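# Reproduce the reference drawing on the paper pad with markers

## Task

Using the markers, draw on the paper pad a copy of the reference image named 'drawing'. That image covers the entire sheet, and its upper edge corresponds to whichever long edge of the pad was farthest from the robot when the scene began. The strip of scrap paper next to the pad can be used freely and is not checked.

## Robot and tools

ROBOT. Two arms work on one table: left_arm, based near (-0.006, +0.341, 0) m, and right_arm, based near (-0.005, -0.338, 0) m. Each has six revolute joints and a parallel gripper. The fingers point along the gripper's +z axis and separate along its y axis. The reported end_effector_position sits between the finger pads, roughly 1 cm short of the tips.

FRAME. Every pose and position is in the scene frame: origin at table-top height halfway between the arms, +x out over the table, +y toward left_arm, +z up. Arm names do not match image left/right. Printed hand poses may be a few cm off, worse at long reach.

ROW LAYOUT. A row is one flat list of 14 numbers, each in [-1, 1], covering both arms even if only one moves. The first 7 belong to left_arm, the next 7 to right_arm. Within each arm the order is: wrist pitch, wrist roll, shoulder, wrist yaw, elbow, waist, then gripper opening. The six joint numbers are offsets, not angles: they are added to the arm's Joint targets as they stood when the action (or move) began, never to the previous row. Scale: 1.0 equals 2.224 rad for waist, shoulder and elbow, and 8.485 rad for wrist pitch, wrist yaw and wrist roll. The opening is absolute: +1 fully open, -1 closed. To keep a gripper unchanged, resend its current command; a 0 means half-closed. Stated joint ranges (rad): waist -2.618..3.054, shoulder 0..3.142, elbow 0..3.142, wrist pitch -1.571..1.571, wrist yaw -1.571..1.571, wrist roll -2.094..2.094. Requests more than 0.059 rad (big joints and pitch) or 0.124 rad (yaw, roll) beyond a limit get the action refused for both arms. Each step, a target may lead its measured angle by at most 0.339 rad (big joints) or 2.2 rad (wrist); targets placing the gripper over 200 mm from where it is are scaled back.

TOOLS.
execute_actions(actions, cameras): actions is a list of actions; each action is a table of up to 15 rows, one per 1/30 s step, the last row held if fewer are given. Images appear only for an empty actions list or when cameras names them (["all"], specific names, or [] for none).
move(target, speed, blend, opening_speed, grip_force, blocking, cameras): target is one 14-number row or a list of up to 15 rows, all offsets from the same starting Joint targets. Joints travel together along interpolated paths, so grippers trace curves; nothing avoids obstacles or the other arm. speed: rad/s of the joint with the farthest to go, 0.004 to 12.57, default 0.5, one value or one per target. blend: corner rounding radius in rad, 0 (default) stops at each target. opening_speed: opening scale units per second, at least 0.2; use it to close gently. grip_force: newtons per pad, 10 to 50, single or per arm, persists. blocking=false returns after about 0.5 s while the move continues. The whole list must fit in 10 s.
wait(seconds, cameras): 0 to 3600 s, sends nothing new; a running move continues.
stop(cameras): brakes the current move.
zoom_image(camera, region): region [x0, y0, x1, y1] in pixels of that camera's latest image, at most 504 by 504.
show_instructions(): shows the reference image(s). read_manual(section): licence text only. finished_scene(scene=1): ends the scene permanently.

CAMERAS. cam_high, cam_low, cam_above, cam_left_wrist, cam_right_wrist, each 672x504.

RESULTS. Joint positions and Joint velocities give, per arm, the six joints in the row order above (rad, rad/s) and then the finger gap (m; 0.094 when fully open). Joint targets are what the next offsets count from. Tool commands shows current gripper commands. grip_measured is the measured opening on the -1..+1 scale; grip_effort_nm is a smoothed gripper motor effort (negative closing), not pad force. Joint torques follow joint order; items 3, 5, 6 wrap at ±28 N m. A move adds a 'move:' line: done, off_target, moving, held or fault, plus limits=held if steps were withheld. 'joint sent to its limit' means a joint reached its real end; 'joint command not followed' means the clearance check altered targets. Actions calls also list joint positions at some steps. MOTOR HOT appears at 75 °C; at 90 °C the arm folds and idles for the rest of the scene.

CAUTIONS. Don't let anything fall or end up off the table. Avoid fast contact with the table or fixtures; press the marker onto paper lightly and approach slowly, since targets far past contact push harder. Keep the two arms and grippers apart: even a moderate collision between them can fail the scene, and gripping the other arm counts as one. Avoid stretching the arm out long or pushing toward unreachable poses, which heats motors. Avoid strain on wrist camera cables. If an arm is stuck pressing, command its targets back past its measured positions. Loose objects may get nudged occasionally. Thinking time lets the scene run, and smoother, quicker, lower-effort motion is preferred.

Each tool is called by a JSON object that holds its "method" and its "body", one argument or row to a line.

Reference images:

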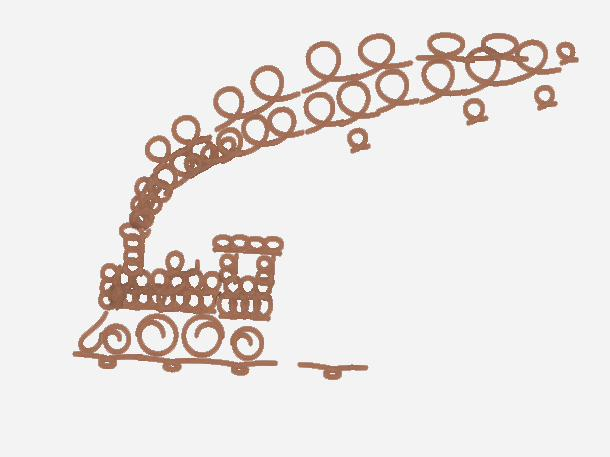

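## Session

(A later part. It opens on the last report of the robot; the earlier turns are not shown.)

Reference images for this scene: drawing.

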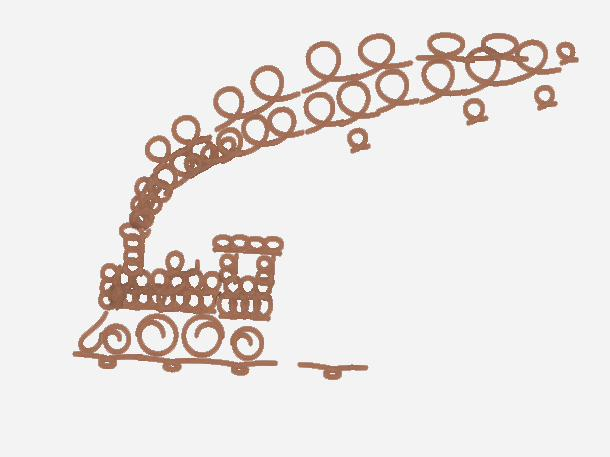

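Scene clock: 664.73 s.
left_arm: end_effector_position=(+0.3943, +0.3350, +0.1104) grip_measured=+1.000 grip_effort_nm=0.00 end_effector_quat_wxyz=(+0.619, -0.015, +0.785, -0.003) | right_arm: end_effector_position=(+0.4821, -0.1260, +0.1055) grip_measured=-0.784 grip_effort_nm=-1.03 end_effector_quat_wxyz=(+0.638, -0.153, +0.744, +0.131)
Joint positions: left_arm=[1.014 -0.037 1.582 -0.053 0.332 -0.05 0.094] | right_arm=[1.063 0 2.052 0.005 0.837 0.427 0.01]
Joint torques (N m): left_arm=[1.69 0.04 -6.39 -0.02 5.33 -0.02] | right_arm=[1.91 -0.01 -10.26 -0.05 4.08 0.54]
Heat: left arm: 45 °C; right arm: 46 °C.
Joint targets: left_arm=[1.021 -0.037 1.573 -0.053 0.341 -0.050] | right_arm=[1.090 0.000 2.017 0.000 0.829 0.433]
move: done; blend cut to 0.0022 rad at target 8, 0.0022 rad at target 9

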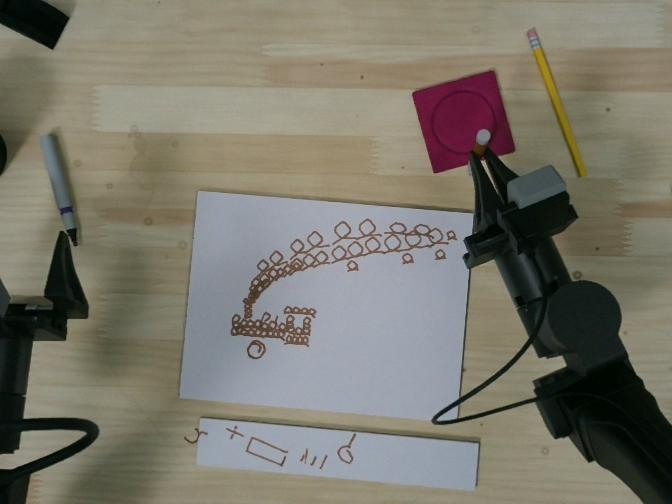

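{"method": "move", "body": {
  "target": [
    [0,0,0,0,0,0,1,0,0,-0.0298,0,-0.0417,0.2478,-0.9],
    [0,0,0,0,0,0,1,0,0,0.0074,0,-0.0002,0.2598,-0.9],
    [0,0,0,0,0,0,1,-0.0151,0,0.0074,0,-0.0002,0.2598,-0.9],
    [0,0,0,0,0,0,1,-0.0151,0,0.0137,0,0.0082,0.2488,-0.9],
    [0,0,0,0,0,0,1,-0.0151,0,0.0191,0,0.0155,0.2467,-0.9],
    [0,0,0,0,0,0,1,-0.0151,0,0.0223,0,0.0197,0.2430,-0.9],
    [0,0,0,0,0,0,1,-0.0151,0,0.0045,0,0.0029,0.2388,-0.9],
    [0,0,0,0,0,0,1,-0.0151,0,0.0013,0,-0.0013,0.2351,-0.9],
    [0,0,0,0,0,0,1,-0.0151,0,-0.0041,0,-0.0086,0.2330,-0.9],
    [0,0,0,0,0,0,1,-0.0151,0,-0.0104,0,-0.0170,0.2440,-0.9],
    [0,0,0,0,0,0,1,-0.0151,0,-0.0158,0,-0.0242,0.2461,-0.9],
    [0,0,0,0,0,0,1,-0.0151,0,-0.0190,0,-0.0284,0.2498,-0.9],
    [0,0,0,0,0,0,1,-0.0151,0,-0.0012,0,-0.0116,0.2540,-0.9],
    [0,0,0,0,0,0,1,-0.0151,0,0.0020,0,-0.0074,0.2577,-0.9],
    [0,0,0,0,0,0,1,-0.0151,0,0.0074,0,-0.0002,0.2598,-0.9]
  ],
  "speed": [0.8,0.07,0.2,0.1,0.05,0.05,0.15,0.05,0.05,0.1,0.05,0.05,0.15,0.05,0.05],
  "blend": [0,0,0,0.003,0.003,0.003,0.003,0.003,0.003,0.003,0.003,0.003,0.003,0.003,0]
}}

{"method": "move", "body": {
  "target": [
    [0,0,0,0,0,0,1,0,0,0.0063,0,0.0084,-0.0110,-0.9],
    [0,0,0,0,0,0,1,0,0,0.0117,0,0.0157,-0.0131,-0.9],
    [0,0,0,0,0,0,1,0,0,0.0140,0,0.0186,-0.0170,-0.9],
    [0,0,0,0,0,0,1,0,0,-0.0050,0,0.0003,-0.0206,-0.9],
    [0,0,0,0,0,0,1,0,0,-0.0084,0,-0.0042,-0.0231,-0.9],
    [0,0,0,0,0,0,1,0,0,-0.0126,0,-0.0099,-0.0241,-0.9],
    [0,0,0,0,0,0,1,0,0,-0.0165,0,-0.0150,-0.0125,-0.9],
    [0,0,0,0,0,0,1,0,0,-0.0191,0,-0.0186,-0.0109,-0.9],
    [0,0,0,0,0,0,1,0,0,-0.0201,0,-0.0198,-0.0089,-0.9],
    [0,0,0,0,0,0,1,0,0,-0.0018,0,-0.0024,-0.0070,-0.9],
    [0,0,0,0,0,0,1,0.0151,0,-0.0018,0,-0.0024,-0.0070,-0.9],
    [0,0,0,0,0,0,1,0.0151,0,-0.0643,0,-0.0771,-0.0350,-0.9],
    [0,0,0,0,0,0,1,0.0151,0,-0.0271,0,-0.0356,-0.0090,-0.9],
    [0,0,0,0,0,0,1,0,0,-0.0271,0,-0.0356,-0.0090,-0.9]
  ],
  "speed": [0.1,0.05,0.05,0.15,0.05,0.05,0.1,0.05,0.05,0.15,0.4,0.5,0.07,0.2],
  "blend": [0.003,0.003,0.003,0.003,0.003,0.003,0.003,0.003,0.003,0,0,0,0,0]
}}

{"method": "move", "body": {
  "target": [
    [0,0,0,0,0,0,1,0,0,0.0050,0,0.0065,-0.0110,-0.9],
    [0,0,0,0,0,0,1,0,0,0.0093,0,0.0122,-0.0127,-0.9],
    [0,0,0,0,0,0,1,0,0,0.0118,0,0.0155,-0.0156,-0.9],
    [0,0,0,0,0,0,1,0,0,-0.0060,0,-0.0013,-0.0190,-0.9],
    [0,0,0,0,0,0,1,0,0,-0.0085,0,-0.0046,-0.0219,-0.9],
    [0,0,0,0,0,0,1,0,0,-0.0128,0,-0.0103,-0.0236,-0.9],
    [0,0,0,0,0,0,1,0,0,-0.0178,0,-0.0168,-0.0126,-0.9],
    [0,0,0,0,0,0,1,0,0,-0.0221,0,-0.0224,-0.0109,-0.9],
    [0,0,0,0,0,0,1,0,0,-0.0246,0,-0.0257,-0.0080,-0.9],
    [0,0,0,0,0,0,1,0,0,-0.0068,0,-0.0089,-0.0046,-0.9],
    [0,0,0,0,0,0,1,0,0,-0.0043,0,-0.0056,-0.0017,-0.9],
    [0,0,0,0,0,0,1,0,0,0,0,0,0,-0.9],
    [0,0,0,0,0,0,1,0,0,0.0050,0,0.0065,-0.0110,-0.9],
    [0,0,0,0,0,0,1,0,0,0.0093,0,0.0122,-0.0127,-0.9],
    [0,0,0,0,0,0,1,0,0,0.0111,0,0.0145,-0.0157,-0.9]
  ],
  "speed": [0.1,0.05,0.05,0.15,0.05,0.05,0.1,0.05,0.05,0.15,0.05,0.05,0.1,0.05,0.05],
  "blend": [0.003,0.003,0.003,0.003,0.003,0.003,0.003,0.003,0.003,0.003,0.003,0.003,0.003,0.003,0]
}}

{"method": "move", "body": {
  "target": [
    [0,0,0,0,0,0,1,0,0,-0.0187,0,-0.0180,-0.0030,-0.9],
    [0,0,0,0,0,0,1,0,0,-0.0214,0,-0.0215,-0.0049,-0.9],
    [0,0,0,0,0,0,1,0,0,-0.0247,0,-0.0259,-0.0056,-0.9],
    [0,0,0,0,0,0,1,0,0,-0.0278,0,-0.0299,0.0058,-0.9],
    [0,0,0,0,0,0,1,0,0,-0.0299,0,-0.0326,0.0071,-0.9],
    [0,0,0,0,0,0,1,0,0,-0.0307,0,-0.0336,0.0087,-0.9],
    [0,0,0,0,0,0,1,0,0,-0.0125,0,-0.0163,0.0101,-0.9],
    [0,0,0,0,0,0,1,0.0151,0,-0.0125,0,-0.0163,0.0101,-0.9],
    [0,0,0,0,0,0,1,0.0151,0,0.0269,0,0.0447,0.0301,-0.9],
    [0,0,0,0,0,0,1,0.0151,0,0.0641,0,0.0862,0.0421,-0.9],
    [0,0,0,0,0,0,1,0,0,0.0641,0,0.0862,0.0421,-0.9],
    [0,0,0,0,0,0,1,0,0,0.0684,0,0.0921,0.0311,-0.9],
    [0,0,0,0,0,0,1,0,0,0.0720,0,0.0971,0.0297,-0.9],
    [0,0,0,0,0,0,1,0,0,0.0741,0,0.1000,0.0273,-0.9],
    [0,0,0,0,0,0,1,0,0,0.0563,0,0.0832,0.0244,-0.9]
  ],
  "speed": [0.15,0.05,0.05,0.1,0.05,0.05,0.15,0.4,0.5,0.07,0.2,0.1,0.05,0.05,0.15],
  "blend": [0.003,0.003,0.003,0.003,0.003,0.003,0,0,0,0,0,0.003,0.003,0.003,0]
}}

{"method": "move", "body": {
  "target": [
    [0,0,0,0,0,0,1,0,0,-0.0021,0,-0.0029,-0.0024,-0.9],
    [0,0,0,0,0,0,1,0,0,-0.0057,0,-0.0079,-0.0039,-0.9],
    [0,0,0,0,0,0,1,0,0,-0.0100,0,-0.0138,0.0071,-0.9],
    [0,0,0,0,0,0,1,0,0,-0.0136,0,-0.0187,0.0086,-0.9],
    [0,0,0,0,0,0,1,0,0,-0.0157,0,-0.0216,0.0110,-0.9],
    [0,0,0,0,0,0,1,0,0,0.0021,0,-0.0048,0.0139,-0.9],
    [0,0,0,0,0,0,1,0,0,0.0042,0,-0.0019,0.0163,-0.9],
    [0,0,0,0,0,0,1,0,0,0.0078,0,0.0030,0.0177,-0.9],
    [0,0,0,0,0,0,1,0,0,0.0121,0,0.0089,0.0067,-0.9],
    [0,0,0,0,0,0,1,0,0,0.0157,0,0.0139,0.0053,-0.9],
    [0,0,0,0,0,0,1,0,0,0.0172,0,0.0159,0.0027,-0.9],
    [0,0,0,0,0,0,1,0,0,-0.0014,0,-0.0020,0.0003,-0.9],
    [0,0,0,0,0,0,1,0,0,-0.0037,0,-0.0051,-0.0014,-0.9],
    [0,0,0,0,0,0,1,0,0,-0.0065,0,-0.0090,-0.0020,-0.9],
    [0,0,0,0,0,0,1,0,0,-0.0091,0,-0.0125,0.0094,-0.9]
  ],
  "speed": [0.05,0.05,0.1,0.05,0.05,0.15,0.05,0.05,0.1,0.05,0.05,0.15,0.05,0.05,0.1],
  "blend": [0.003,0.003,0.003,0.003,0.003,0.003,0.003,0.003,0.003,0.003,0.003,0.003,0.003,0.003,0]
}}

{"method": "move", "body": {
  "target": [
    [0,0,0,0,0,0,1,0,0,-0.0017,0,-0.0024,0.0011,-0.9],
    [0,0,0,0,0,0,1,0,0,-0.0024,0,-0.0033,0.0024,-0.9],
    [0,0,0,0,0,0,1,0,0,0.0157,0,0.0140,0.0037,-0.9],
    [0,0,0,0,0,0,1,0.0151,0,0.0157,0,0.0140,0.0037,-0.9],
    [0,0,0,0,0,0,1,0.0151,0,-0.0143,0,-0.0160,-0.2663,-0.9]
  ],
  "speed": [0.05,0.05,0.15,0.4,0.8],
  "blend": [0.003,0.003,0,0,0],
  "cameras": ["cam_above"]
}}

{"method": "zoom_image", "body": {
  "camera": "cam_above",
  "region": [220, 300, 304, 370]
}}

Scene clock: 677.13 s.
left_arm: end_effector_position=(+0.3943, +0.3350, +0.1104) grip_measured=+1.000 grip_effort_nm=0.00 end_effector_quat_wxyz=(+0.619, -0.015, +0.785, -0.003) | right_arm: end_effector_position=(+0.2793, +0.0954, +0.0845) grip_measured=-0.784 grip_effort_nm=-1.03 end_effector_quat_wxyz=(+0.540, -0.375, +0.695, +0.292)
Joint positions: left_arm=[1.014 -0.037 1.582 -0.053 0.332 -0.05 0.094] | right_arm=[0.973 0 2.024 -0.002 0.802 1.004 0.01]
Joint torques (N m): left_arm=[1.63 0.04 -6.46 -0.02 5.23 0.08] | right_arm=[1.56 -0.01 -6.65 0.03 7.1 0.58]
Heat: left arm: 45 °C; right arm: 46 °C.
Joint targets: left_arm=[1.021 -0.037 1.573 -0.053 0.341 -0.050] | right_arm=[0.962 0.000 2.033 0.000 0.829 1.011]
move: done

Scene clock: 684.20 s.
left_arm: end_effector_position=(+0.3943, +0.3350, +0.1104) grip_measured=+1.000 grip_effort_nm=0.00 end_effector_quat_wxyz=(+0.619, -0.015, +0.785, -0.003) | right_arm: end_effector_position=(+0.2769, +0.0740, +0.0839) grip_measured=-0.784 grip_effort_nm=-1.03 end_effector_quat_wxyz=(+0.537, -0.370, +0.703, +0.283)
Joint positions: left_arm=[1.014 -0.037 1.582 -0.053 0.332 -0.05 0.094] | right_arm=[0.977 0 1.967 -0.001 0.724 0.985 0.01]
Joint torques (N m): left_arm=[1.66 0.03 -6.49 -0.04 5.42 -0.23] | right_arm=[1.52 -0.01 -6.46 0.01 6.86 0.5]
Heat: left arm: 45 °C; right arm: 46 °C.
Joint targets: left_arm=[1.021 -0.037 1.573 -0.053 0.341 -0.050] | right_arm=[0.962 0.000 1.973 0.000 0.750 0.991]
move: done; blend cut to 0.0022 rad at target 8, 0.0022 rad at target 9

Scene clock: 687.80 s.
left_arm: end_effector_position=(+0.3943, +0.3350, +0.1104) grip_measured=+1.000 grip_effort_nm=0.00 end_effector_quat_wxyz=(+0.619, -0.015, +0.785, -0.003) | right_arm: end_effector_position=(+0.2904, +0.0738, +0.0842) grip_measured=-0.784 grip_effort_nm=-1.03 end_effector_quat_wxyz=(+0.542, -0.362, +0.706, +0.278)
Joint positions: left_arm=[1.014 -0.037 1.582 -0.053 0.332 -0.05 0.094] | right_arm=[0.973 0 1.989 -0.001 0.756 0.963 0.01]
Joint torques (N m): left_arm=[1.68 0.06 -6.46 -0.06 5.24 -0.03] | right_arm=[1.55 0 -6.39 0.02 6.99 -0.55]
Heat: left arm: 45 °C; right arm: 46 °C.
Joint targets: left_arm=[1.021 -0.037 1.573 -0.053 0.341 -0.050] | right_arm=[0.962 0.000 1.998 0.000 0.782 0.956]
move: done

Scene clock: 695.07 s.
left_arm: end_effector_position=(+0.3943, +0.3350, +0.1104) grip_measured=+1.000 grip_effort_nm=0.00 end_effector_quat_wxyz=(+0.619, -0.015, +0.785, -0.003) | right_arm: end_effector_position=(+0.2957, +0.1335, +0.0861) grip_measured=-0.784 grip_effort_nm=-1.03 end_effector_quat_wxyz=(+0.554, -0.372, +0.680, +0.304)
Joint positions: left_arm=[1.014 -0.037 1.582 -0.053 0.332 -0.05 0.094] | right_arm=[0.974 0 2.15 -0.001 0.974 1.017 0.01]
Joint torques (N m): left_arm=[1.66 0.01 -6.45 -0.03 5.3 -0.1] | right_arm=[1.56 -0.01 -10.37 0.02 4.3 -0.59]
Heat: left arm: 45 °C; right arm: 46 °C.
Joint targets: left_arm=[1.021 -0.037 1.573 -0.053 0.341 -0.050] | right_arm=[0.962 0.000 2.123 0.000 0.967 1.011]
move: done; blend cut to 0.0018 rad at target 5, 0.0018 rad at target 6

Scene clock: 698.33 s.
left_arm: end_effector_position=(+0.3943, +0.3350, +0.1104) grip_measured=+1.000 grip_effort_nm=0.00 end_effector_quat_wxyz=(+0.619, -0.015, +0.785, -0.003) | right_arm: end_effector_position=(+0.2900, +0.1309, +0.0852) grip_measured=-0.784 grip_effort_nm=-1.03 end_effector_quat_wxyz=(+0.551, -0.375, +0.681, +0.304)
Joint positions: left_arm=[1.014 -0.037 1.582 -0.053 0.332 -0.05 0.094] | right_arm=[0.973 0 2.135 -0.001 0.951 1.024 0.01]
Joint torques (N m): left_arm=[1.66 0 -6.49 -0.04 5.26 -0.08] | right_arm=[1.57 -0.01 -10.65 0.02 3.81 0.65]
Heat: left arm: 45 °C; right arm: 46 °C.
Joint targets: left_arm=[1.021 -0.037 1.573 -0.053 0.341 -0.050] | right_arm=[0.962 0.000 2.103 0.000 0.939 1.031]
move: done; blend cut to 0.0029 rad at target 10, 0.0029 rad at target 11

Scene clock: 701.43 s.
left_arm: end_effector_position=(+0.3943, +0.3350, +0.1104) grip_measured=+1.000 grip_effort_nm=0.00 end_effector_quat_wxyz=(+0.619, -0.015, +0.785, -0.003) | right_arm: end_effector_position=(+0.4969, -0.1162, +0.1063) grip_measured=-0.784 grip_effort_nm=-1.03 end_effector_quat_wxyz=(+0.645, -0.154, +0.737, +0.134)
Joint positions: left_arm=[1.014 -0.037 1.582 -0.053 0.332 -0.05 0.094] | right_arm=[1.064 0 2.107 0.006 0.911 0.433 0.01]
Joint torques (N m): left_arm=[1.61 0.03 -6.52 -0.09 5.27 -0.06] | right_arm=[1.9 -0.01 -10.76 -0.06 4.18 0.4]
Heat: left arm: 45 °C; right arm: 46 °C.
Joint targets: left_arm=[1.021 -0.037 1.573 -0.053 0.341 -0.050] | right_arm=[1.090 0.000 2.071 0.000 0.904 0.439]
move: off_target (right_arm); blend cut to 0.0014 rad at target 1, 0.0014 rad at target 2; right_arm: the shoulder is farthest, 0.036 rad from its target

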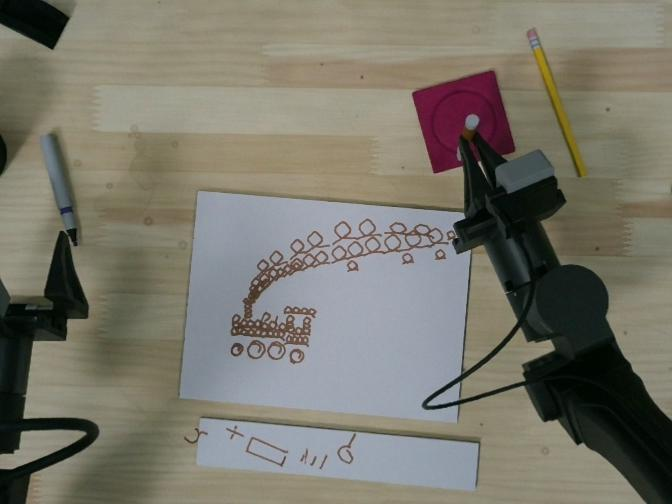

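Scaled by 6.000 from the camera's image (finer frame: 960x720).

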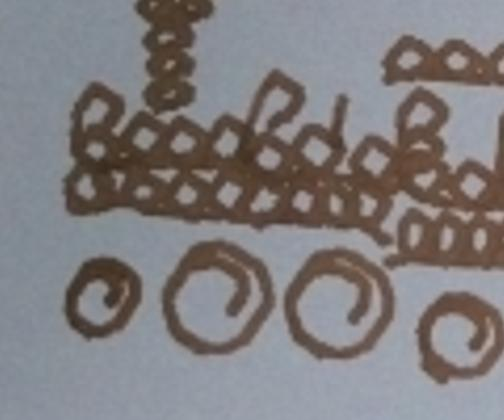

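{"method": "move", "body": {
  "target": [
    [0,0,0,0,0,0,1,0,0,0.0098,0,0.0120,0.2500,-0.9],
    [0,0,0,0,0,0,1,0,0,0.0470,0,0.0535,0.2620,-0.9],
    [0,0,0,0,0,0,1,-0.0151,0,0.0470,0,0.0535,0.2620,-0.9],
    [0,0,0,0,0,0,1,-0.0151,0,0.0478,0,0.0546,0.2660,-0.9],
    [0,0,0,0,0,0,1,-0.0151,0,0.0501,0,0.0578,0.2709,-0.9],
    [0,0,0,0,0,0,1,-0.0151,0,0.0519,0,0.0603,0.2747,-0.9],
    [0,0,0,0,0,0,1,-0.0151,0,0.0343,0,0.0438,0.2779,-0.9],
    [0,0,0,0,0,0,1,-0.0151,0,0.0310,0,0.0392,0.2795,-0.9],
    [0,0,0,0,0,0,1,-0.0151,0,0.0288,0,0.0361,0.2684,-0.9],
    [0,0,0,0,0,0,1,-0.0151,0,0.0268,0,0.0334,0.2672,-0.9],
    [0,0,0,0,0,0,1,-0.0151,0,0.0254,0,0.0314,0.2645,-0.9],
    [0,0,0,0,0,0,1,-0.0151,0,0.0236,0,0.0289,0.2607,-0.9],
    [0,0,0,0,0,0,1,0,0,0.0236,0,0.0289,0.2607,-0.9],
    [0,0,0,0,0,0,1,0,0,-0.1005,0,-0.1356,0.2164,-0.9],
    [0,0,0,0,0,0,1,0,0,-0.0633,0,-0.0941,0.2424,-0.9]
  ],
  "speed": [0.8,0.07,0.2,0.05,0.05,0.05,0.15,0.05,0.1,0.05,0.05,0.05,0.4,0.5,0.07],
  "blend": [0,0,0,0.003,0.003,0.003,0.003,0.003,0.003,0.003,0.003,0,0,0,0]
}}

{"method": "move", "body": {
  "target": [
    [0,0,0,0,0,0,1,-0.0151,0,0,0,0,0,-0.9],
    [0,0,0,0,0,0,1,-0.0151,0,0.0198,0,0.0256,0.0088,-0.9],
    [0,0,0,0,0,0,1,-0.0151,0,0.0226,0,0.0293,0.0108,-0.9],
    [0,0,0,0,0,0,1,-0.0151,0,0.0048,0,0.0125,0.0122,-0.9],
    [0,0,0,0,0,0,1,-0.0151,0,0.0032,0,0.0104,0.0131,-0.9],
    [0,0,0,0,0,0,1,-0.0151,0,0.0007,0,0.0070,0.0021,-0.9],
    [0,0,0,0,0,0,1,-0.0151,0,-0.0040,0,0.0009,-0.0005,-0.9],
    [0,0,0,0,0,0,1,-0.0151,0,0.0138,0,0.0177,-0.0019,-0.9],
    [0,0,0,0,0,0,1,-0.0151,0,0.0154,0,0.0198,-0.0028,-0.9],
    [0,0,0,0,0,0,1,-0.0151,0,0.0179,0,0.0232,0.0082,-0.9],
    [0,0,0,0,0,0,1,-0.0151,0,0.0198,0,0.0256,0.0088,-0.9],
    [0,0,0,0,0,0,1,-0.0151,0,0.0586,0,0.0769,0.0229,-0.9],
    [0,0,0,0,0,0,1,-0.0151,0,0.0614,0,0.0806,0.0250,-0.9],
    [0,0,0,0,0,0,1,-0.0151,0,0.0436,0,0.0638,0.0264,-0.9],
    [0,0,0,0,0,0,1,-0.0151,0,0.0420,0,0.0617,0.0273,-0.9]
  ],
  "speed": [0.2,0.06,0.05,0.15,0.05,0.1,0.05,0.15,0.05,0.1,0.05,0.07,0.05,0.15,0.05],
  "blend": [0,0.0025,0.0025,0.0025,0.0025,0.0025,0.0025,0.0025,0.0025,0.0025,0.0025,0.0025,0.0025,0.0025,0]
}}

{"method": "move", "body": {
  "target": [
    [0,0,0,0,0,0,1,0,0,-0.0026,0,-0.0035,-0.0110,-0.9],
    [0,0,0,0,0,0,1,0,0,-0.0073,0,-0.0097,-0.0136,-0.9],
    [0,0,0,0,0,0,1,0,0,0.0105,0,0.0071,-0.0150,-0.9],
    [0,0,0,0,0,0,1,0,0,0.0121,0,0.0092,-0.0159,-0.9],
    [0,0,0,0,0,0,1,0,0,0.0147,0,0.0127,-0.0049,-0.9],
    [0,0,0,0,0,0,1,0,0,0.0166,0,0.0152,-0.0043,-0.9],
    [0,0,0,0,0,0,1,0,0,0.0540,0,0.0660,0.0073,-0.9],
    [0,0,0,0,0,0,1,0,0,0.0568,0,0.0699,0.0094,-0.9],
    [0,0,0,0,0,0,1,0,0,0.0390,0,0.0531,0.0107,-0.9],
    [0,0,0,0,0,0,1,0,0,0.0374,0,0.0509,0.0117,-0.9],
    [0,0,0,0,0,0,1,0,0,0.0348,0,0.0473,0.0007,-0.9],
    [0,0,0,0,0,0,1,0,0,0.0301,0,0.0409,-0.0020,-0.9],
    [0,0,0,0,0,0,1,0,0,0.0479,0,0.0577,-0.0034,-0.9],
    [0,0,0,0,0,0,1,0,0,0.0495,0,0.0599,-0.0043,-0.9],
    [0,0,0,0,0,0,1,0,0,0.0521,0,0.0634,0.0067,-0.9]
  ],
  "speed": [0.1,0.05,0.15,0.05,0.1,0.05,0.07,0.05,0.15,0.05,0.1,0.05,0.15,0.05,0.1],
  "blend": [0.0025,0.0025,0.0025,0.0025,0.0025,0.0025,0.0025,0.0025,0.0025,0.0025,0.0025,0.0025,0.0025,0.0025,0]
}}

{"method": "move", "body": {
  "target": [
    [0,0,0,0,0,0,1,0,0,0.0019,0,0.0026,0.0006,-0.9],
    [0,0,0,0,0,0,1,0,0,0.0218,0,0.0303,0.0062,-0.9],
    [0,0,0,0,0,0,1,0.0151,0,0.0218,0,0.0303,0.0062,-0.9],
    [0,0,0,0,0,0,1,0.0151,0,-0.0082,0,0.0003,-0.2638,-0.9]
  ],
  "speed": [0.05,0.06,0.4,0.8],
  "blend": [0.0025,0,0,0],
  "cameras": ["cam_above"]
}}

{"method": "zoom_image", "body": {
  "camera": "cam_above",
  "region": [210, 310, 330, 410]
}}

Scene clock: 718.03 s.
left_arm: end_effector_position=(+0.3943, +0.3350, +0.1104) grip_measured=+1.000 grip_effort_nm=0.00 end_effector_quat_wxyz=(+0.619, -0.015, +0.785, -0.003) | right_arm: end_effector_position=(+0.2763, +0.0623, +0.1028) grip_measured=-0.784 grip_effort_nm=-1.03 end_effector_quat_wxyz=(+0.563, -0.356, +0.686, +0.293)
Joint positions: left_arm=[1.014 -0.037 1.582 -0.053 0.332 -0.05 0.094] | right_arm=[1.063 0 1.924 -0.002 0.666 0.972 0.01]
Joint torques (N m): left_arm=[1.67 0.04 -6.61 -0.03 5.2 -0.1] | right_arm=[1.91 -0.01 -6.06 0.03 7.12 0.5]
Heat: left arm: 45 °C; right arm: 47 °C.
Joint targets: left_arm=[1.021 -0.037 1.573 -0.053 0.341 -0.050] | right_arm=[1.090 0.000 1.930 0.000 0.694 0.978]
move: done

Scene clock: 724.27 s.
left_arm: end_effector_position=(+0.3943, +0.3350, +0.1104) grip_measured=+1.000 grip_effort_nm=0.00 end_effector_quat_wxyz=(+0.619, -0.015, +0.785, -0.003) | right_arm: end_effector_position=(+0.2726, +0.1117, +0.0849) grip_measured=-0.784 grip_effort_nm=-1.03 end_effector_quat_wxyz=(+0.540, -0.383, +0.687, +0.301)
Joint positions: left_arm=[1.014 -0.037 1.582 -0.053 0.332 -0.05 0.094] | right_arm=[0.973 0 2.055 -0.002 0.844 1.032 0.01]
Joint torques (N m): left_arm=[1.65 0.03 -6.48 -0.04 5.16 0.05] | right_arm=[1.56 -0.01 -9.96 0.03 3.67 0.59]
Heat: left arm: 45 °C; right arm: 46 °C.
Joint targets: left_arm=[1.021 -0.037 1.573 -0.053 0.341 -0.050] | right_arm=[0.962 0.000 2.024 0.000 0.831 1.039]
move: done; blend cut to 0.0023 rad at target 4, 0.0023 rad at target 5, 0.0023 rad at target 8, 0.0023 rad at target 9, 0.0023 rad at target 14

Scene clock: 729.13 s.
left_arm: end_effector_position=(+0.3943, +0.3350, +0.1104) grip_measured=+1.000 grip_effort_nm=0.00 end_effector_quat_wxyz=(+0.619, -0.015, +0.785, -0.003) | right_arm: end_effector_position=(+0.2778, +0.1367, +0.0855) grip_measured=-0.784 grip_effort_nm=-1.03 end_effector_quat_wxyz=(+0.546, -0.384, +0.676, +0.311)
Joint positions: left_arm=[1.014 -0.037 1.582 -0.053 0.332 -0.05 0.094] | right_arm=[0.972 0 2.129 -0.002 0.945 1.048 0.01]
Joint torques (N m): left_arm=[1.69 0.01 -6.5 -0.06 5.09 0.01] | right_arm=[1.57 -0.01 -7.43 0.03 7.34 0.5]
Heat: left arm: 45 °C; right arm: 46 °C.
Joint targets: left_arm=[1.021 -0.037 1.573 -0.053 0.341 -0.050] | right_arm=[0.962 0.000 2.139 0.000 0.972 1.054]
move: done; blend cut to 0.0023 rad at target 3, 0.0023 rad at target 4, 0.0024 rad at target 9, 0.0024 rad at target 10, 0.0024 rad at target 13, 0.0024 rad at target 14

Scene clock: 733.03 s.
left_arm: end_effector_position=(+0.3943, +0.3350, +0.1104) grip_measured=+1.000 grip_effort_nm=0.00 end_effector_quat_wxyz=(+0.619, -0.015, +0.785, -0.003) | right_arm: end_effector_position=(+0.5049, -0.0955, +0.1059) grip_measured=-0.784 grip_effort_nm=-1.03 end_effector_quat_wxyz=(+0.649, -0.163, +0.729, +0.145)
Joint positions: left_arm=[1.014 -0.037 1.582 -0.053 0.332 -0.05 0.094] | right_arm=[1.063 0 2.16 0.006 0.982 0.461 0.01]
Joint torques (N m): left_arm=[1.68 0.05 -6.52 -0.05 5.19 0.09] | right_arm=[1.91 -0.01 -11.33 -0.06 4.18 0.49]
Heat: left arm: 45 °C; right arm: 46 °C.
Joint targets: left_arm=[1.021 -0.037 1.573 -0.053 0.341 -0.050] | right_arm=[1.090 0.000 2.121 0.000 0.973 0.467]
move: off_target (right_arm); right_arm: the shoulder is farthest, 0.039 rad from its target

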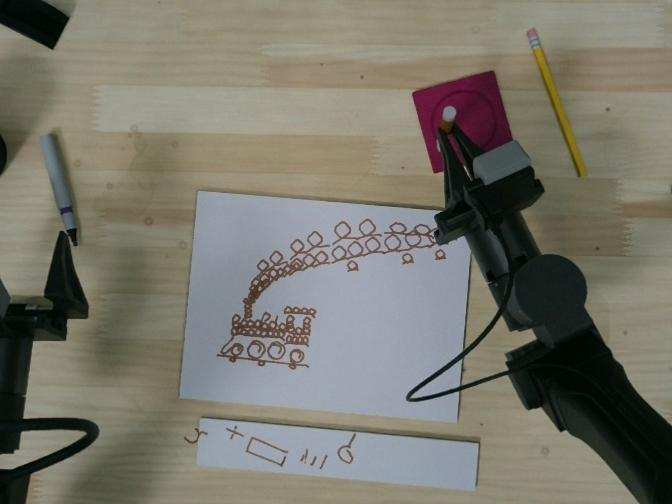

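Scaled by 4.200 from the camera's image (finer frame: 960x720).

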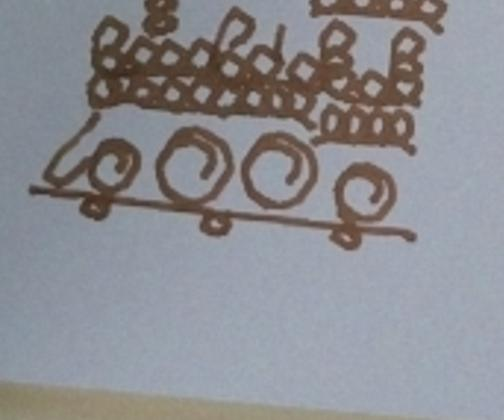

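{"method": "move", "body": {
  "target": [
    [0,0,0,0,0,0,1,0,0,-0.1766,0,-0.2322,0.1947,-0.9],
    [0,0,0,0,0,0,1,0,0,-0.1394,0,-0.1907,0.2067,-0.9],
    [0,0,0,0,0,0,1,-0.0151,0,-0.1394,0,-0.1907,0.2067,-0.9],
    [0,0,0,0,0,0,1,-0.0151,0,-0.1205,0,-0.1678,0.2157,-0.9],
    [0,0,0,0,0,0,1,-0.0151,0,-0.1178,0,-0.1645,0.2180,-0.9],
    [0,0,0,0,0,0,1,-0.0151,0,-0.1356,0,-0.1813,0.2197,-0.9],
    [0,0,0,0,0,0,1,-0.0151,0,-0.1372,0,-0.1833,0.2208,-0.9],
    [0,0,0,0,0,0,1,-0.0151,0,-0.1399,0,-0.1866,0.2098,-0.9],
    [0,0,0,0,0,0,1,-0.0151,0,-0.1447,0,-0.1925,0.2065,-0.9],
    [0,0,0,0,0,0,1,-0.0151,0,-0.1269,0,-0.1757,0.2049,-0.9],
    [0,0,0,0,0,0,1,-0.0151,0,-0.1253,0,-0.1737,0.2038,-0.9],
    [0,0,0,0,0,0,1,-0.0151,0,-0.1226,0,-0.1704,0.2148,-0.9],
    [0,0,0,0,0,0,1,-0.0151,0,-0.1205,0,-0.1678,0.2157,-0.9],
    [0,0,0,0,0,0,1,-0.0151,0,-0.1009,0,-0.1437,0.2244,-0.9],
    [0,0,0,0,0,0,1,0,0,-0.1009,0,-0.1437,0.2244,-0.9]
  ],
  "speed": [0.8,0.07,0.2,0.06,0.05,0.15,0.05,0.1,0.05,0.15,0.05,0.1,0.05,0.06,0.4],
  "blend": [0,0,0,0.0025,0.0025,0.0025,0.0025,0.0025,0.0025,0.0025,0.0025,0.0025,0.0025,0,0]
}}

{"method": "move", "body": {
  "target": [0,0,0,0,0,0,1,0,0,0,0,0,-0.28,-0.9],
  "speed": 0.8,
  "cameras": ["cam_above"]
}}

{"method": "zoom_image", "body": {
  "camera": "cam_above",
  "region": [170, 180, 490, 430]
}}

Scene clock: 743.70 s.
left_arm: end_effector_position=(+0.3943, +0.3350, +0.1104) grip_measured=+1.000 grip_effort_nm=0.00 end_effector_quat_wxyz=(+0.619, -0.015, +0.785, -0.003) | right_arm: end_effector_position=(+0.2761, +0.0506, +0.1028) grip_measured=-0.784 grip_effort_nm=-1.03 end_effector_quat_wxyz=(+0.562, -0.352, +0.691, +0.287)
Joint positions: left_arm=[1.014 -0.037 1.582 -0.053 0.332 -0.05 0.094] | right_arm=[1.06 0 1.892 0 0.628 0.959 0.01]
Joint torques (N m): left_arm=[1.69 0.04 -6.46 -0.08 5.27 -0.09] | right_arm=[1.94 -0.01 -5.91 0.01 6.79 0.58]
Heat: left arm: 45 °C; right arm: 46 °C.
Joint targets: left_arm=[1.021 -0.037 1.573 -0.053 0.341 -0.050] | right_arm=[1.090 0.000 1.897 0.000 0.653 0.966]
move: done; blend cut to 0.0022 rad at target 6, 0.0022 rad at target 7, 0.0022 rad at target 10, 0.0022 rad at target 11

Scene clock: 745.00 s.
left_arm: end_effector_position=(+0.3943, +0.3350, +0.1104) grip_measured=+1.000 grip_effort_nm=0.00 end_effector_quat_wxyz=(+0.619, -0.015, +0.785, -0.003) | right_arm: end_effector_position=(+0.4503, -0.1862, +0.1030) grip_measured=-0.784 grip_effort_nm=-1.03 end_effector_quat_wxyz=(+0.624, -0.123, +0.765, +0.100)
Joint positions: left_arm=[1.014 -0.037 1.582 -0.053 0.332 -0.05 0.094] | right_arm=[1.061 0 1.892 0.004 0.628 0.338 0.01]
Joint torques (N m): left_arm=[1.65 0.06 -6.46 -0.02 5.37 -0.14] | right_arm=[1.93 -0.01 -5.91 -0.04 6.79 0.31]
Heat: left arm: 45 °C; right arm: 47 °C.
Joint targets: left_arm=[1.021 -0.037 1.573 -0.053 0.341 -0.050] | right_arm=[1.090 0.000 1.897 0.000 0.653 0.343]
move: done

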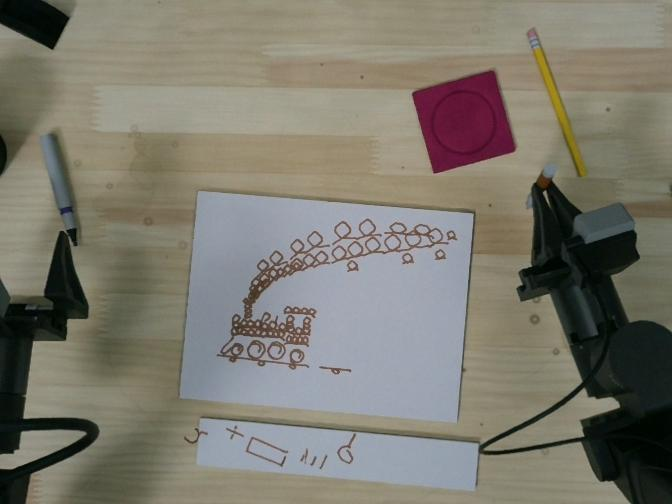

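Scaled by 1.575 from the camera's image (finer frame: 960x720).

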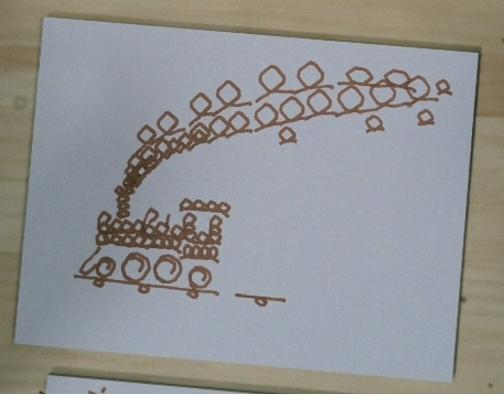

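{"method": "zoom_image", "body": {
  "camera": "cam_above",
  "region": [210, 215, 350, 320]
}}

{"method": "zoom_image", "body": {
  "camera": "cam_above",
  "region": [335, 205, 475, 310]
}}

{"method": "zoom_image", "body": {
  "camera": "cam_above",
  "region": [210, 285, 350, 390]
}}

Scaled by 3.600 from the camera's image (finer frame: 960x720).

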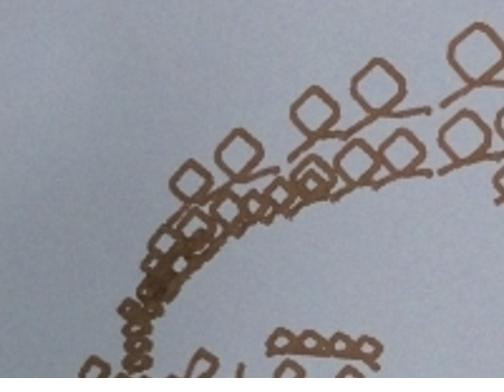

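Scaled by 3.600 from the camera's image (finer frame: 960x720).

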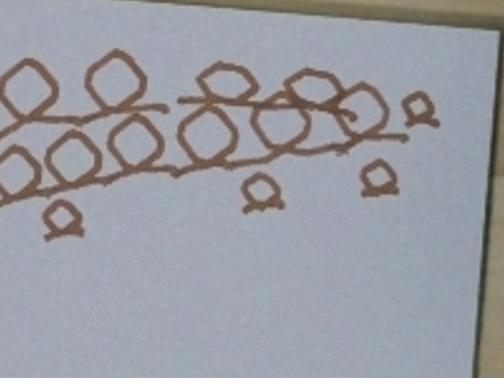

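Scaled by 3.600 from the camera's image (finer frame: 960x720).

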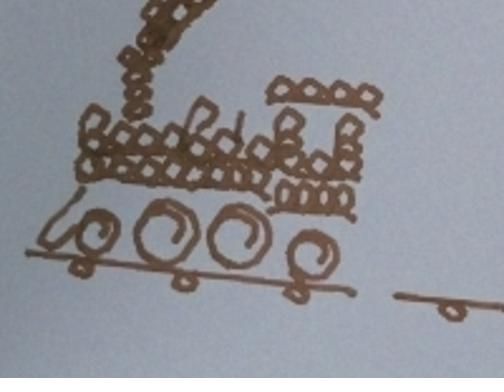

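{"method": "move", "body": {
  "target": [
    [0,0,0,0,0,0,1,0,0,0.0032,0,0.0099,0.2488,-0.9],
    [0,0,0,0,0,0,1,0,0,0.0404,0,0.0514,0.2608,-0.9],
    [0,0,0,0,0,0,1,-0.0151,0,0.0404,0,0.0514,0.2608,-0.9],
    [0,0,0,0,0,0,1,-0.0151,0,0.0677,0,0.0875,0.2735,-0.9],
    [0,0,0,0,0,0,1,0,0,0.0677,0,0.0875,0.2735,-0.9],
    [0,0,0,0,0,0,1,0,0,0.0620,0,0.0886,0.2473,-0.9]
  ],
  "speed": [0.8,0.07,0.2,0.07,0.4,0.4],
  "blend": [0,0,0,0,0,0]
}}

{"method": "move", "body": {
  "target": [
    [0,0,0,0,0,0,1,0,0,0.0372,0,0.0415,0.0260,-0.9],
    [0,0,0,0,0,0,1,-0.0151,0,0.0372,0,0.0415,0.0260,-0.9],
    [0,0,0,0,0,0,1,-0.0151,0,0.0394,0,0.0445,0.0284,-0.9],
    [0,0,0,0,0,0,1,-0.0151,0,0.0443,0,0.0512,0.0285,-0.9],
    [0,0,0,0,0,0,1,0,0,0.0443,0,0.0512,0.0285,-0.9],
    [0,0,0,0,0,0,1,0,0,0.0214,0,0.0294,0.0360,-0.9],
    [0,0,0,0,0,0,1,0,0,0.0586,0,0.0709,0.0480,-0.9]
  ],
  "speed": [0.07,0.2,0.05,0.05,0.4,0.4,0.07],
  "blend": [0,0,0.002,0,0,0,0]
}}

{"method": "move", "body": {
  "target": [
    [0,0,0,0,0,0,1,-0.0151,0,0,0,0,0,-0.9],
    [0,0,0,0,0,0,1,-0.0151,0,0.0078,0,0.0109,0,-0.9],
    [0,0,0,0,0,0,1,-0.0151,0,-0.0100,0,-0.0059,0.0021,-0.9],
    [0,0,0,0,0,0,1,-0.0151,0,-0.0178,0,-0.0168,0.0021,-0.9],
    [0,0,0,0,0,0,1,0,0,-0.0178,0,-0.0168,0.0021,-0.9],
    [0,0,0,0,0,0,1,0,0,-0.0300,0,-0.0300,-0.2700,-0.9]
  ],
  "speed": [0.2,0.05,0.15,0.05,0.4,0.8],
  "blend": [0,0.002,0.002,0,0,0],
  "cameras": ["cam_above"]
}}

{"method": "zoom_image", "body": {
  "camera": "cam_above",
  "region": [225, 295, 325, 370]
}}

Scene clock: 756.00 s.
left_arm: end_effector_position=(+0.3943, +0.3350, +0.1104) grip_measured=+1.000 grip_effort_nm=0.00 end_effector_quat_wxyz=(+0.619, -0.015, +0.785, -0.003) | right_arm: end_effector_position=(+0.3319, +0.0677, +0.1042) grip_measured=-0.784 grip_effort_nm=-1.03 end_effector_quat_wxyz=(+0.587, -0.323, +0.689, +0.275)
Joint positions: left_arm=[1.014 -0.037 1.582 -0.053 0.332 -0.05 0.094] | right_arm=[1.06 0 2.042 -0.001 0.821 0.892 0.01]
Joint torques (N m): left_arm=[1.65 0.05 -6.5 -0.04 5.16 -0.14] | right_arm=[1.93 -0.01 -8.01 0.01 7.35 0.12]
Heat: left arm: 45 °C; right arm: 47 °C.
Joint targets: left_arm=[1.021 -0.037 1.573 -0.053 0.341 -0.050] | right_arm=[1.090 0.000 2.034 0.000 0.850 0.893]
move: done

Scene clock: 762.83 s.
left_arm: end_effector_position=(+0.3943, +0.3350, +0.1104) grip_measured=+1.000 grip_effort_nm=0.00 end_effector_quat_wxyz=(+0.619, -0.015, +0.785, -0.003) | right_arm: end_effector_position=(+0.3091, +0.1300, +0.1055) grip_measured=-0.784 grip_effort_nm=-1.03 end_effector_quat_wxyz=(+0.587, -0.351, +0.659, +0.313)
Joint positions: left_arm=[1.014 -0.037 1.582 -0.053 0.332 -0.05 0.094] | right_arm=[1.064 0 2.158 -0.001 0.978 0.994 0.01]
Joint torques (N m): left_arm=[1.64 0.03 -6.58 -0.04 5.31 -0.02] | right_arm=[1.9 0 -7.86 0.01 7.66 0.5]
Heat: left arm: 45 °C; right arm: 47 °C.
Joint targets: left_arm=[1.021 -0.037 1.573 -0.053 0.341 -0.050] | right_arm=[1.090 0.000 2.165 0.000 1.008 1.000]
move: done

Scene clock: 767.90 s.
left_arm: end_effector_position=(+0.3943, +0.3350, +0.1104) grip_measured=+1.000 grip_effort_nm=0.00 end_effector_quat_wxyz=(+0.619, -0.015, +0.785, -0.003) | right_arm: end_effector_position=(+0.5133, -0.1330, +0.1047) grip_measured=-0.784 grip_effort_nm=-1.03 end_effector_quat_wxyz=(+0.650, -0.139, +0.738, +0.122)
Joint positions: left_arm=[1.014 -0.037 1.582 -0.053 0.332 -0.05 0.094] | right_arm=[1.061 0 2.137 0.006 0.949 0.394 0.01]
Joint torques (N m): left_arm=[1.68 0.07 -6.56 -0.04 5.26 -0.08] | right_arm=[1.92 -0.01 -11.21 -0.06 4.21 0.47]
Heat: left arm: 45 °C; right arm: 47 °C.
Joint targets: left_arm=[1.021 -0.037 1.573 -0.053 0.341 -0.050] | right_arm=[1.090 0.000 2.098 0.000 0.942 0.400]
move: off_target (right_arm); right_arm: the shoulder is farthest, 0.039 rad from its target

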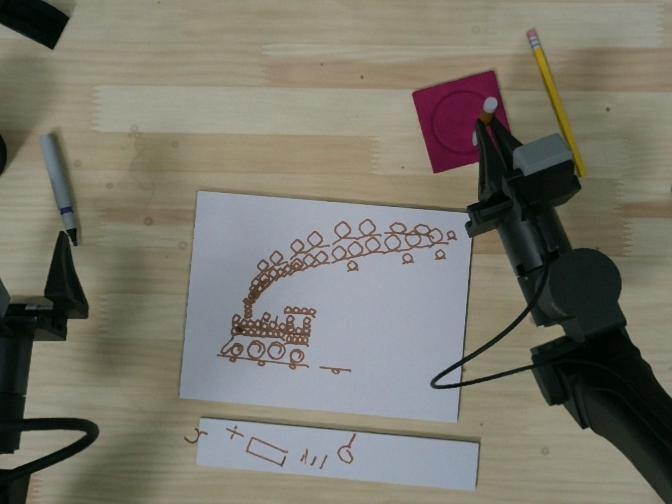

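Scaled by 5.040 from the camera's image (finer frame: 960x720).

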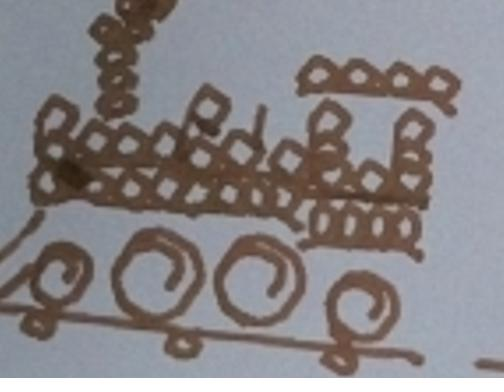

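{"method": "finished_scene", "body": {

}}

The scene is finished.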